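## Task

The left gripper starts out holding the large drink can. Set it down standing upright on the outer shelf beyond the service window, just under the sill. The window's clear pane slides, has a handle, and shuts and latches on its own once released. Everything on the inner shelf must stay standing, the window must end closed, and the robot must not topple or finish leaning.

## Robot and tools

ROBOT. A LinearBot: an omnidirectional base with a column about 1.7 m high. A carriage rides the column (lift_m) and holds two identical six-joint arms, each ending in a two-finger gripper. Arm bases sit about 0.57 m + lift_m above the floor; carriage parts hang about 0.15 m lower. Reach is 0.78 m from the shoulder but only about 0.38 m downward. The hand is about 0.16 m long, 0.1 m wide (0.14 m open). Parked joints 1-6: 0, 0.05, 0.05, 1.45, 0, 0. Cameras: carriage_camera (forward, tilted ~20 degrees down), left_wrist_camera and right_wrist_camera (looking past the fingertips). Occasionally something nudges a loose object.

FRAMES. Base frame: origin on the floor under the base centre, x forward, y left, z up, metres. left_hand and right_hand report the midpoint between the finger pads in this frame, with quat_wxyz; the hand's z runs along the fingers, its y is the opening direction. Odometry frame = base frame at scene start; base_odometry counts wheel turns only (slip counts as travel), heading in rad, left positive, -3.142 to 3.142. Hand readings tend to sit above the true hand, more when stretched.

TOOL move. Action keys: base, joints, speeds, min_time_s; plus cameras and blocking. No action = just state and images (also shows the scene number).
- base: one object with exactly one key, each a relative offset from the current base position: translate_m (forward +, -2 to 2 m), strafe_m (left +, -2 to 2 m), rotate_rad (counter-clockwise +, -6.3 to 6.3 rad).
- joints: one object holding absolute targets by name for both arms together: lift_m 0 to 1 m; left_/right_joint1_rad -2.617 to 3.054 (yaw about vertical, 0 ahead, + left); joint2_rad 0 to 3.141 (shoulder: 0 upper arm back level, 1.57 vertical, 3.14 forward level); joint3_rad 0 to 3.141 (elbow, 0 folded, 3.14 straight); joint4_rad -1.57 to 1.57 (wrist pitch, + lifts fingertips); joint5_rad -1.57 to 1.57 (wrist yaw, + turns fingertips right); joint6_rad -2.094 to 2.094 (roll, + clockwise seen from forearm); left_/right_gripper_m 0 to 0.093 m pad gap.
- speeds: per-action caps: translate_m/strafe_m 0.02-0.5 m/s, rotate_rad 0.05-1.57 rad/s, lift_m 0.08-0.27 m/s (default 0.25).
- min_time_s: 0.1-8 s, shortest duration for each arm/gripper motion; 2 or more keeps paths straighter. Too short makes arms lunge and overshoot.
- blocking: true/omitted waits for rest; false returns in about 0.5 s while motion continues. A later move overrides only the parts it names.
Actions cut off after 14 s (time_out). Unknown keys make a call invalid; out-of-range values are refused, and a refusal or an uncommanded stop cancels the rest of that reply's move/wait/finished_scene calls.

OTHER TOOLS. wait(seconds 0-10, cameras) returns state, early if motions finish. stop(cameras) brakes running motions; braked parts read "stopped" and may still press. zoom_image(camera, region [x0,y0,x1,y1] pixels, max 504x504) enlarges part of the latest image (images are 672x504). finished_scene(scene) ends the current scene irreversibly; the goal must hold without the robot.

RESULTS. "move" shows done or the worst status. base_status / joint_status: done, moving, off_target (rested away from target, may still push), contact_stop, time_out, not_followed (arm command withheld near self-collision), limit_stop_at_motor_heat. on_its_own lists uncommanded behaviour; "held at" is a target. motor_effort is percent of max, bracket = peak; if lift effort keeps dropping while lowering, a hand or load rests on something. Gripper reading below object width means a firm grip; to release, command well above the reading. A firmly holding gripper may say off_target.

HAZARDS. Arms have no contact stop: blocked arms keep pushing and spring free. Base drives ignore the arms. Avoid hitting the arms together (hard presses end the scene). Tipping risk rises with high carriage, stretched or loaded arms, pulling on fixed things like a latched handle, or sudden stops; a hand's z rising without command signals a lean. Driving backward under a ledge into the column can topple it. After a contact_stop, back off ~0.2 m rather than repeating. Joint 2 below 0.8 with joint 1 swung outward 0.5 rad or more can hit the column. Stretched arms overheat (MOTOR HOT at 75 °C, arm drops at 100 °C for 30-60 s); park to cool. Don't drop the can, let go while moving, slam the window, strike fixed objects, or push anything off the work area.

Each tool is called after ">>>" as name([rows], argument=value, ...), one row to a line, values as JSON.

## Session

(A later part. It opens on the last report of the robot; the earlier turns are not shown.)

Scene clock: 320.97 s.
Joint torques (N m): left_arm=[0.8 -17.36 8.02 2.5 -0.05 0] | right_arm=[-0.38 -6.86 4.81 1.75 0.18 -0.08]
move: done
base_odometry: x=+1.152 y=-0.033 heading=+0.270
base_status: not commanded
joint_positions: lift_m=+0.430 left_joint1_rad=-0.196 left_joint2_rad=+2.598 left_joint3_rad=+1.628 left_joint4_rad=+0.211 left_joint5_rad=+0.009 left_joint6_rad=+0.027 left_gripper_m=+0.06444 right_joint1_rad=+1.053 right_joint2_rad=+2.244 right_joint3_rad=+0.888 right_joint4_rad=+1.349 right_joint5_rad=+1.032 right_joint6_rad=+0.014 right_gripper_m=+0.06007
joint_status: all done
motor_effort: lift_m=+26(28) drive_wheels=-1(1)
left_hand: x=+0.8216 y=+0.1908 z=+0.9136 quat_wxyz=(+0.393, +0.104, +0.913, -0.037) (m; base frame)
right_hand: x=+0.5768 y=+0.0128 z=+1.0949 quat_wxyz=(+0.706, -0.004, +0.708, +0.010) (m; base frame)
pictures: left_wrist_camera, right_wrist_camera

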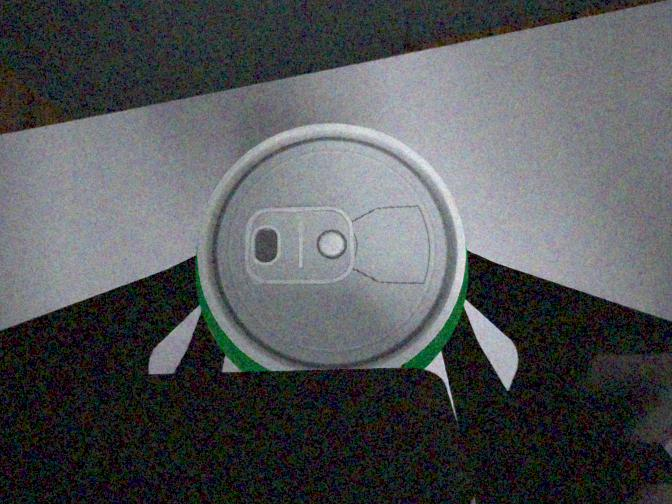

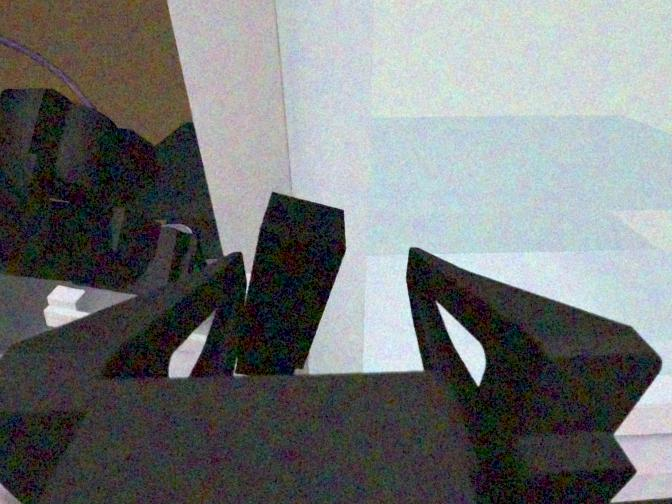

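>>> move(joints={"left_joint1_rad": -0.187, "left_joint2_rad": 2.606, "left_joint3_rad": 1.66, "left_joint4_rad": 0.24, "left_joint5_rad": 0.01, "left_joint6_rad": 0.02}, min_time_s=0.8, cameras=["left_wrist_camera"])

Scene clock: 327.90 s.
Joint torques (N m): left_arm=[0.7 -11.06 7.98 2.51 -0.06 -0.01] | right_arm=[-0.39 -6.86 4.78 1.75 0.18 -0.07]
move: done
base_odometry: x=+1.152 y=-0.033 heading=+0.270
base_status: not commanded
joint_positions: lift_m=+0.430 left_joint1_rad=-0.196 left_joint2_rad=+2.598 left_joint3_rad=+1.628 left_joint4_rad=+0.211 left_joint5_rad=+0.009 left_joint6_rad=+0.027 left_gripper_m=+0.06444 right_joint1_rad=+1.053 right_joint2_rad=+2.244 right_joint3_rad=+0.888 right_joint4_rad=+1.349 right_joint5_rad=+1.032 right_joint6_rad=+0.014 right_gripper_m=+0.06007
joint_status: all done
motor_effort: lift_m=+24(28) drive_wheels=-1(1)
left_hand: x=+0.8215 y=+0.1908 z=+0.9135 quat_wxyz=(+0.393, +0.104, +0.913, -0.037) (m; base frame)
right_hand: x=+0.5768 y=+0.0128 z=+1.0949 quat_wxyz=(+0.706, -0.004, +0.708, +0.010) (m; base frame)
pictures: left_wrist_camera

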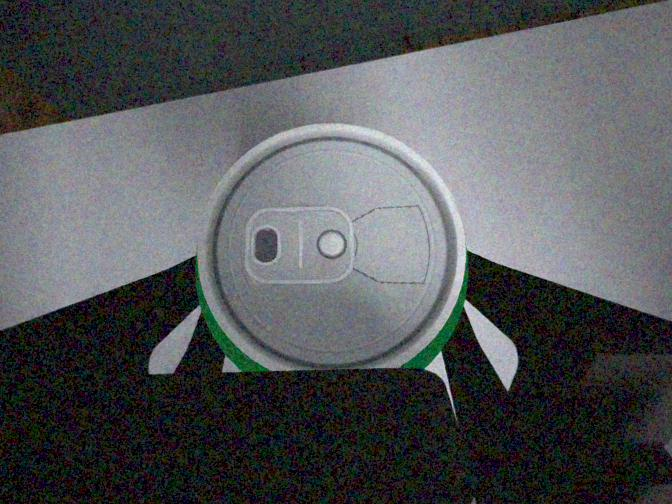

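>>> move(joints={"left_joint1_rad": -0.187, "left_joint2_rad": 2.624, "left_joint3_rad": 1.66, "left_joint4_rad": 0.24, "left_joint5_rad": 0.01, "left_joint6_rad": 0.02}, min_time_s=0.8, cameras=["left_wrist_camera"])

Scene clock: 332.67 s.
Joint torques (N m): left_arm=[0.69 -9.99 7.45 2.46 -0.07 -0.01] | right_arm=[-0.36 -6.86 4.79 1.74 0.18 -0.07]
move: done
base_odometry: x=+1.152 y=-0.033 heading=+0.270
base_status: not commanded
joint_positions: lift_m=+0.430 left_joint1_rad=-0.196 left_joint2_rad=+2.605 left_joint3_rad=+1.634 left_joint4_rad=+0.216 left_joint5_rad=+0.009 left_joint6_rad=+0.027 left_gripper_m=+0.06444 right_joint1_rad=+1.053 right_joint2_rad=+2.244 right_joint3_rad=+0.888 right_joint4_rad=+1.349 right_joint5_rad=+1.032 right_joint6_rad=+0.014 right_gripper_m=+0.06007
joint_status: all done
motor_effort: lift_m=+27(28) drive_wheels=-1(1)
left_hand: x=+0.8230 y=+0.1905 z=+0.9126 quat_wxyz=(+0.395, +0.104, +0.912, -0.038) (m; base frame)
right_hand: x=+0.5768 y=+0.0128 z=+1.0949 quat_wxyz=(+0.706, -0.004, +0.708, +0.010) (m; base frame)
pictures: left_wrist_camera

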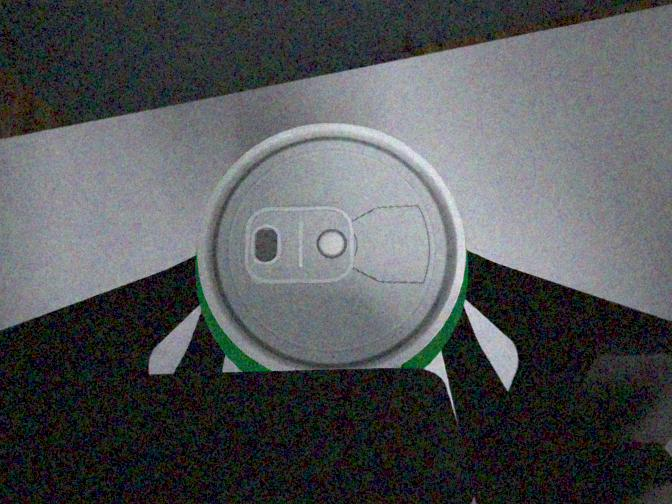

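>>> move(joints={"left_gripper_m": 0.0925}, min_time_s=1.5, cameras=["left_wrist_camera", "right_wrist_camera"])

Scene clock: 339.00 s.
Joint torques (N m): left_arm=[0.72 -9.95 7.54 2.37 -0.09 -0.01] | right_arm=[-0.38 -6.86 4.79 1.74 0.18 -0.08]
move: done
base_odometry: x=+1.152 y=-0.033 heading=+0.270
base_status: not commanded
joint_positions: lift_m=+0.430 left_joint1_rad=-0.196 left_joint2_rad=+2.605 left_joint3_rad=+1.634 left_joint4_rad=+0.225 left_joint5_rad=+0.009 left_joint6_rad=+0.027 left_gripper_m=+0.09245 right_joint1_rad=+1.053 right_joint2_rad=+2.244 right_joint3_rad=+0.888 right_joint4_rad=+1.349 right_joint5_rad=+1.032 right_joint6_rad=+0.014 right_gripper_m=+0.06007
joint_status: all done
motor_effort: lift_m=+27(29) drive_wheels=-1(1)
left_hand: x=+0.8246 y=+0.1903 z=+0.9143 quat_wxyz=(+0.399, +0.104, +0.910, -0.038) (m; base frame)
right_hand: x=+0.5768 y=+0.0128 z=+1.0949 quat_wxyz=(+0.706, -0.004, +0.708, +0.010) (m; base frame)
pictures: left_wrist_camera, right_wrist_camera

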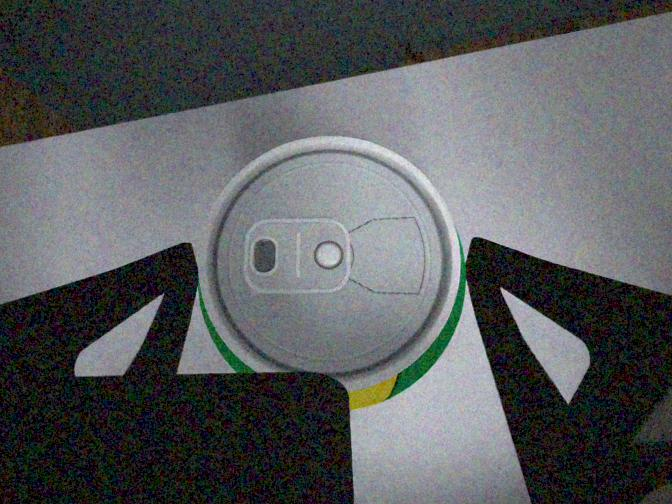

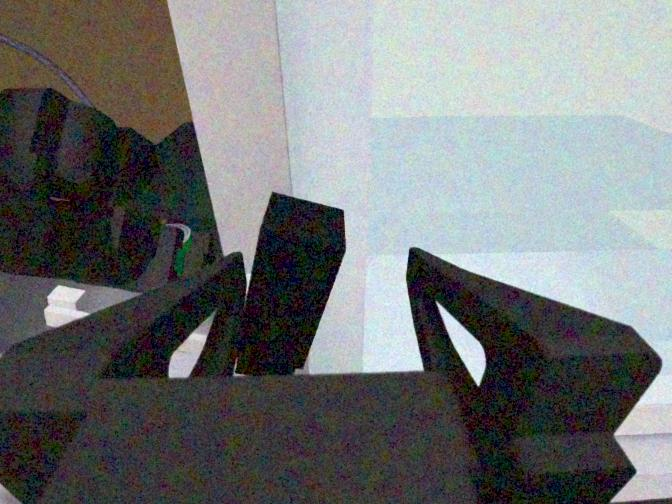

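>>> move(joints={"left_joint1_rad": -0.187, "left_joint2_rad": 2.5, "left_joint3_rad": 1.615, "left_joint4_rad": 0.25, "left_joint5_rad": 0.01, "left_joint6_rad": 0.02}, min_time_s=1.0, cameras=["left_wrist_camera"])

Scene clock: 368.20 s.
Joint torques (N m): left_arm=[0.75 -15.51 4.98 2.36 -0.05 -0.03] | right_arm=[-0.38 -6.87 4.78 1.75 0.18 -0.07]
move: done
base_odometry: x=+1.152 y=-0.033 heading=+0.270
base_status: not commanded
joint_positions: lift_m=+0.430 left_joint1_rad=-0.196 left_joint2_rad=+2.550 left_joint3_rad=+1.620 left_joint4_rad=+0.240 left_joint5_rad=+0.009 left_joint6_rad=+0.027 left_gripper_m=+0.09245 right_joint1_rad=+1.053 right_joint2_rad=+2.244 right_joint3_rad=+0.888 right_joint4_rad=+1.349 right_joint5_rad=+1.032 right_joint6_rad=+0.014 right_gripper_m=+0.06007
joint_status: all done
motor_effort: lift_m=+24(27) drive_wheels=-1(1)
left_hand: x=+0.8323 y=+0.1887 z=+0.9444 quat_wxyz=(+0.424, +0.103, +0.899, -0.040) (m; base frame)
right_hand: x=+0.5768 y=+0.0128 z=+1.0949 quat_wxyz=(+0.706, -0.004, +0.708, +0.010) (m; base frame)
pictures: left_wrist_camera

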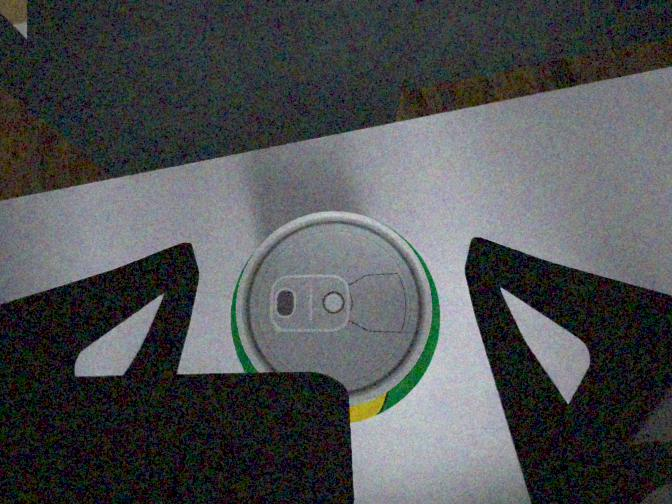

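>>> move(joints={"left_joint1_rad": -0.187, "left_joint2_rad": 2.07, "left_joint3_rad": 1.118, "left_joint4_rad": 0.28, "left_joint5_rad": 0.01, "left_joint6_rad": 0.02}, min_time_s=2.0, cameras=["left_wrist_camera", "right_wrist_camera"])

Scene clock: 374.80 s.
Joint torques (N m): left_arm=[0.72 -12.51 4.83 2.4 -0.06 -0.01] | right_arm=[-0.38 -6.86 4.78 1.75 0.18 -0.07]
move: done
base_odometry: x=+1.152 y=-0.033 heading=+0.270
base_status: not commanded
joint_positions: lift_m=+0.430 left_joint1_rad=-0.196 left_joint2_rad=+2.115 left_joint3_rad=+1.122 left_joint4_rad=+0.265 left_joint5_rad=+0.009 left_joint6_rad=+0.027 left_gripper_m=+0.09245 right_joint1_rad=+1.053 right_joint2_rad=+2.244 right_joint3_rad=+0.888 right_joint4_rad=+1.349 right_joint5_rad=+1.032 right_joint6_rad=+0.014 right_gripper_m=+0.06007
joint_status: all done
motor_effort: lift_m=+26(29) drive_wheels=-1(1)
left_hand: x=+0.7354 y=+0.2080 z=+1.0044 quat_wxyz=(+0.407, +0.103, +0.907, -0.038) (m; base frame)
right_hand: x=+0.5768 y=+0.0128 z=+1.0949 quat_wxyz=(+0.706, -0.004, +0.708, +0.010) (m; base frame)
pictures: left_wrist_camera, right_wrist_camera

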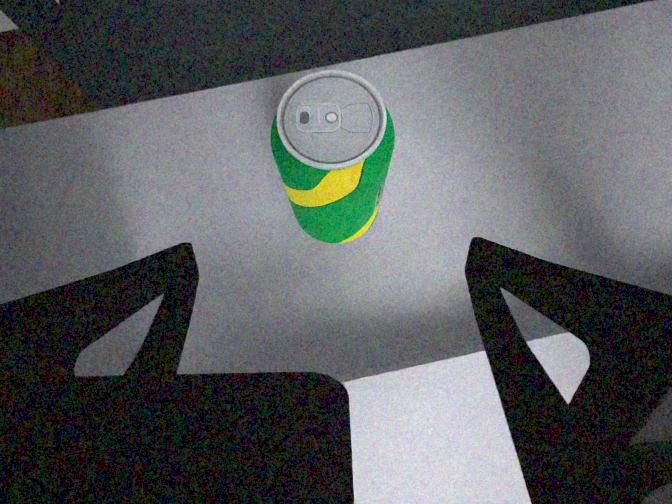

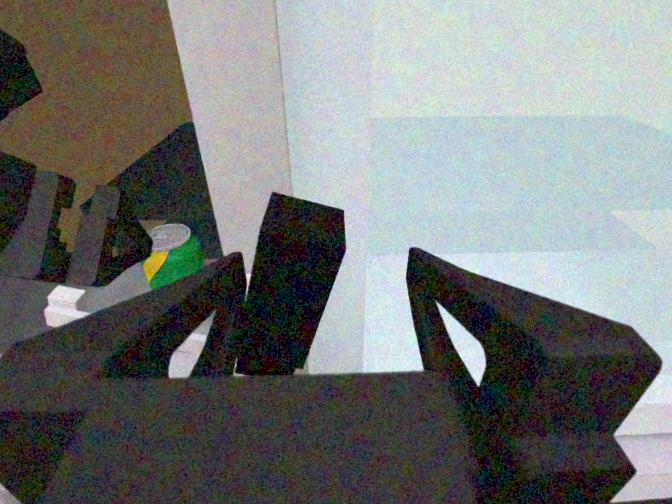

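>>> move(joints={"left_joint1_rad": -0.26, "left_joint2_rad": 1.2, "left_joint3_rad": 0.325, "left_joint4_rad": 0.36, "left_joint5_rad": 0.01, "left_joint6_rad": 0.02, "left_gripper_m": 0.06}, min_time_s=1.8)

>>> move(base={"strafe_m": 0.2}, joints={"left_joint1_rad": 0.0, "left_joint2_rad": 0.05, "left_joint3_rad": 0.05, "left_joint4_rad": 1.45, "left_joint5_rad": 0.0, "left_joint6_rad": 0.0}, speeds={"strafe_m": 0.1}, min_time_s=2.0, cameras=["right_wrist_camera"])

>>> move(base={"strafe_m": 0.07}, speeds={"strafe_m": 0.07}, cameras=["right_wrist_camera"])

Scene clock: 397.03 s.
Joint torques (N m): left_arm=[-0.87 -4.29 5.27 2.58 -0.06 -0.03] | right_arm=[-0.39 -6.86 4.79 1.75 0.18 -0.08]
move: done
base_odometry: x=+1.152 y=-0.033 heading=+0.270
base_status: not commanded
joint_positions: lift_m=+0.430 left_joint1_rad=-0.253 left_joint2_rad=+1.218 left_joint3_rad=+0.329 left_joint4_rad=+0.344 left_joint5_rad=+0.009 left_joint6_rad=+0.027 left_gripper_m=+0.06007 right_joint1_rad=+1.053 right_joint2_rad=+2.244 right_joint3_rad=+0.888 right_joint4_rad=+1.349 right_joint5_rad=+1.032 right_joint6_rad=+0.014 right_gripper_m=+0.06007
joint_status: all done
motor_effort: lift_m=+25(29) drive_wheels=-1(1)
left_hand: x=+0.5504 y=+0.2249 z=+1.0826 quat_wxyz=(+0.487, +0.124, +0.863, -0.059) (m; base frame)
right_hand: x=+0.5768 y=+0.0128 z=+1.0949 quat_wxyz=(+0.706, -0.004, +0.708, +0.010) (m; base frame)
pictures: none

Scene clock: 399.73 s.
Joint torques (N m): left_arm=[0.57 2.32 4.08 -0.07 -0.19 -0.07] | right_arm=[-0.39 -6.82 4.81 1.79 0.26 -0.07]
move: done
base_odometry: x=+1.099 y=+0.160 heading=+0.270
base_status: done
joint_positions: lift_m=+0.430 left_joint1_rad=-0.007 left_joint2_rad=+0.059 left_joint3_rad=+0.054 left_joint4_rad=+1.443 left_joint5_rad=+0.009 left_joint6_rad=+0.012 left_gripper_m=+0.06007 right_joint1_rad=+1.053 right_joint2_rad=+2.244 right_joint3_rad=+0.888 right_joint4_rad=+1.349 right_joint5_rad=+1.026 right_joint6_rad=+0.014 right_gripper_m=+0.06007
joint_status: all done
motor_effort: lift_m=+25(27) drive_wheels=-3(8)
left_hand: x=+0.2542 y=+0.3100 z=+1.4362 quat_wxyz=(+0.998, +0.005, +0.066, +0.002) (m; base frame)
right_hand: x=+0.5766 y=+0.0140 z=+1.0949 quat_wxyz=(+0.706, -0.006, +0.708, +0.013) (m; base frame)
pictures: right_wrist_camera

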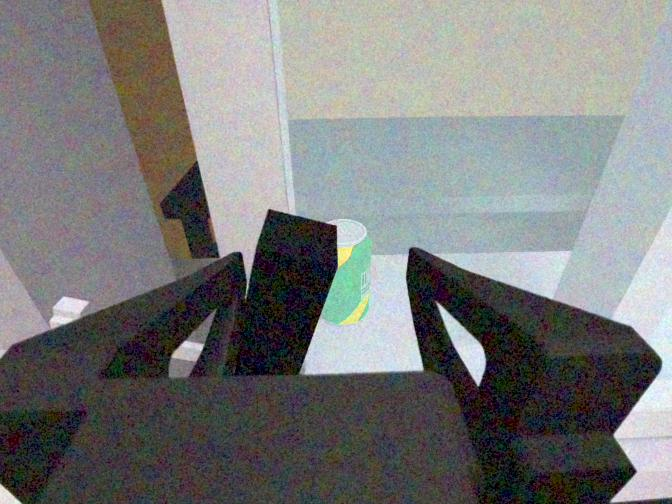

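Scene clock: 401.30 s.
Joint torques (N m): left_arm=[0.4 2.25 4.19 -0.09 -0.18 -0.05] | right_arm=[-0.42 -6.86 4.79 1.74 0.26 -0.08]
move: done
base_odometry: x=+1.080 y=+0.228 heading=+0.270
base_status: done
joint_positions: lift_m=+0.430 left_joint1_rad=-0.006 left_joint2_rad=+0.059 left_joint3_rad=+0.054 left_joint4_rad=+1.444 left_joint5_rad=+0.009 left_joint6_rad=+0.012 left_gripper_m=+0.06007 right_joint1_rad=+1.053 right_joint2_rad=+2.244 right_joint3_rad=+0.888 right_joint4_rad=+1.349 right_joint5_rad=+1.027 right_joint6_rad=+0.014 right_gripper_m=+0.06007
joint_status: not commanded
motor_effort: lift_m=+26(28) drive_wheels=-3(8)
left_hand: x=+0.2539 y=+0.3101 z=+1.4363 quat_wxyz=(+0.998, +0.005, +0.065, +0.003) (m; base frame)
right_hand: x=+0.5766 y=+0.0138 z=+1.0948 quat_wxyz=(+0.706, -0.006, +0.708, +0.012) (m; base frame)
pictures: right_wrist_camera

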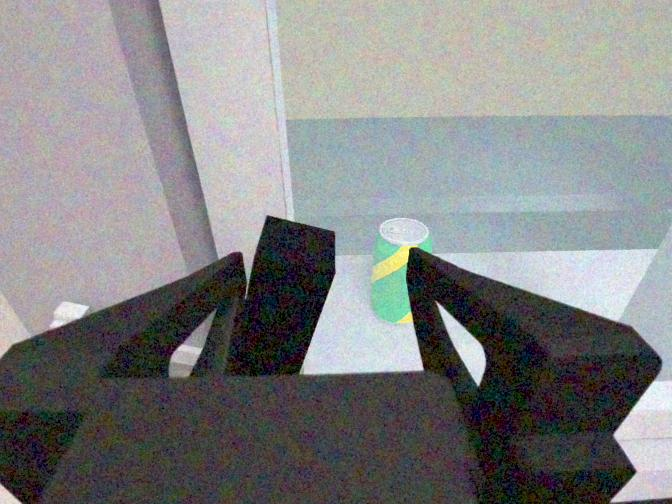

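>>> move(base={"strafe_m": 0.035}, speeds={"strafe_m": 0.05}, cameras=["right_wrist_camera"])

Scene clock: 405.23 s.
Joint torques (N m): left_arm=[0.36 2.29 4.23 -0.13 -0.15 -0.05] | right_arm=[-0.4 -6.95 4.79 1.77 0.07 -0.07]
move: done
base_odometry: x=+1.071 y=+0.262 heading=+0.270
base_status: done
joint_positions: lift_m=+0.430 left_joint1_rad=-0.006 left_joint2_rad=+0.059 left_joint3_rad=+0.054 left_joint4_rad=+1.445 left_joint5_rad=+0.009 left_joint6_rad=+0.012 left_gripper_m=+0.06007 right_joint1_rad=+1.053 right_joint2_rad=+2.244 right_joint3_rad=+0.888 right_joint4_rad=+1.349 right_joint5_rad=+1.043 right_joint6_rad=+0.014 right_gripper_m=+0.06007
joint_status: not commanded
motor_effort: lift_m=+26(28) drive_wheels=-3(7)
left_hand: x=+0.2537 y=+0.3102 z=+1.4363 quat_wxyz=(+0.998, +0.005, +0.065, +0.003) (m; base frame)
right_hand: x=+0.5767 y=+0.0110 z=+1.0948 quat_wxyz=(+0.706, -0.001, +0.708, +0.006) (m; base frame)
pictures: right_wrist_camera

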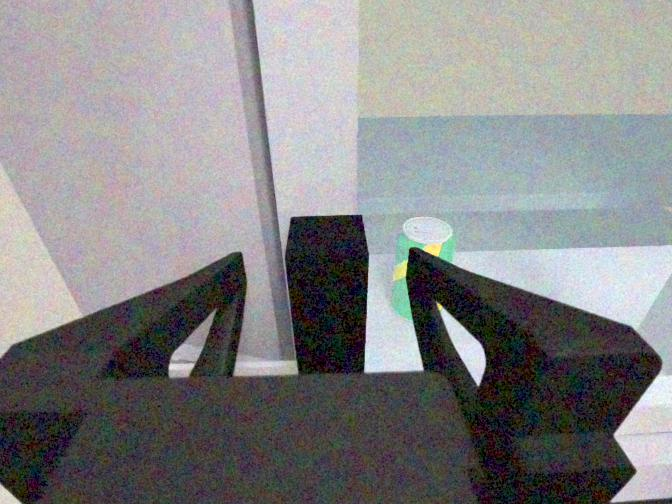

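>>> move(base={"translate_m": -0.12}, speeds={"translate_m": 0.1}, cameras=["right_wrist_camera", "carriage_camera"])

>>> zoom_image(camera="right_wrist_camera", region=[170, 90, 430, 350])

Scene clock: 409.67 s.
Joint torques (N m): left_arm=[0.49 2.29 4.19 -0.21 -0.2 -0.07] | right_arm=[-0.36 -6.97 4.78 1.72 0.06 -0.07]
move: done
base_odometry: x=+0.956 y=+0.230 heading=+0.270
base_status: done
joint_positions: lift_m=+0.430 left_joint1_rad=-0.006 left_joint2_rad=+0.059 left_joint3_rad=+0.054 left_joint4_rad=+1.449 left_joint5_rad=+0.009 left_joint6_rad=+0.012 left_gripper_m=+0.06007 right_joint1_rad=+1.052 right_joint2_rad=+2.244 right_joint3_rad=+0.888 right_joint4_rad=+1.347 right_joint5_rad=+1.045 right_joint6_rad=+0.014 right_gripper_m=+0.06007
joint_status: not commanded
motor_effort: lift_m=+26(27) drive_wheels=-2(6)
left_hand: x=+0.2526 y=+0.3102 z=+1.4364 quat_wxyz=(+0.998, +0.005, +0.063, +0.003) (m; base frame)
right_hand: x=+0.5769 y=+0.0104 z=+1.0946 quat_wxyz=(+0.706, +0.000, +0.709, +0.005) (m; base frame)
pictures: carriage_camera, right_wrist_camera

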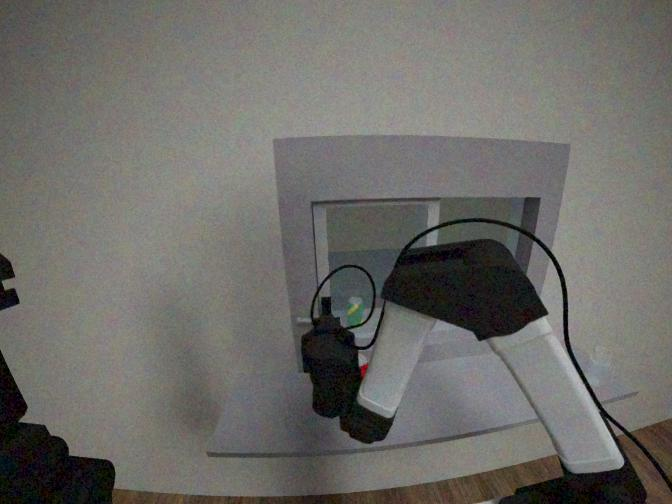

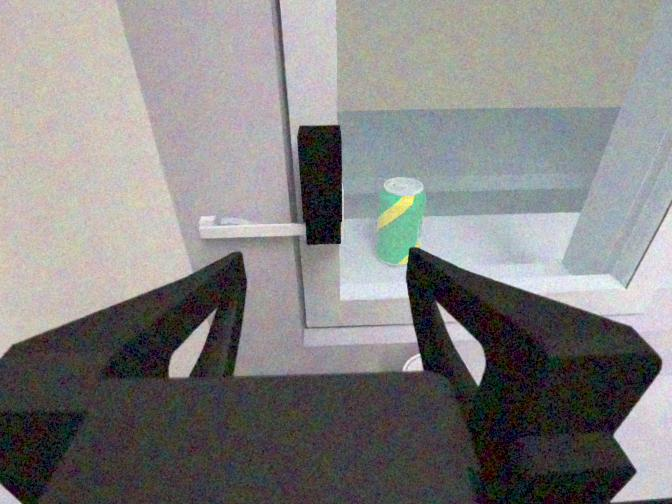

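Scaled by 1.938 from the camera's 672x504 image, which has a finer 960x720 frame.

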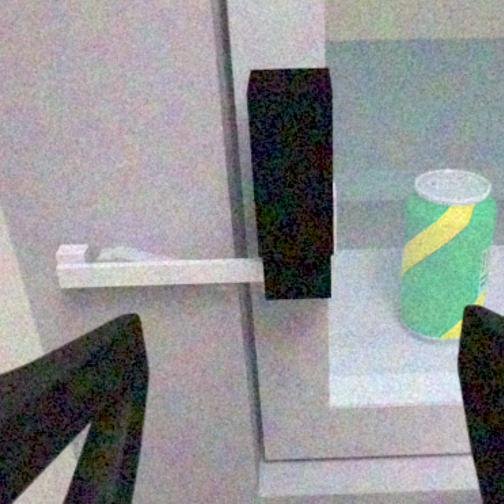

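>>> finished_scene(scene=2)

The scene is finished: the task was done.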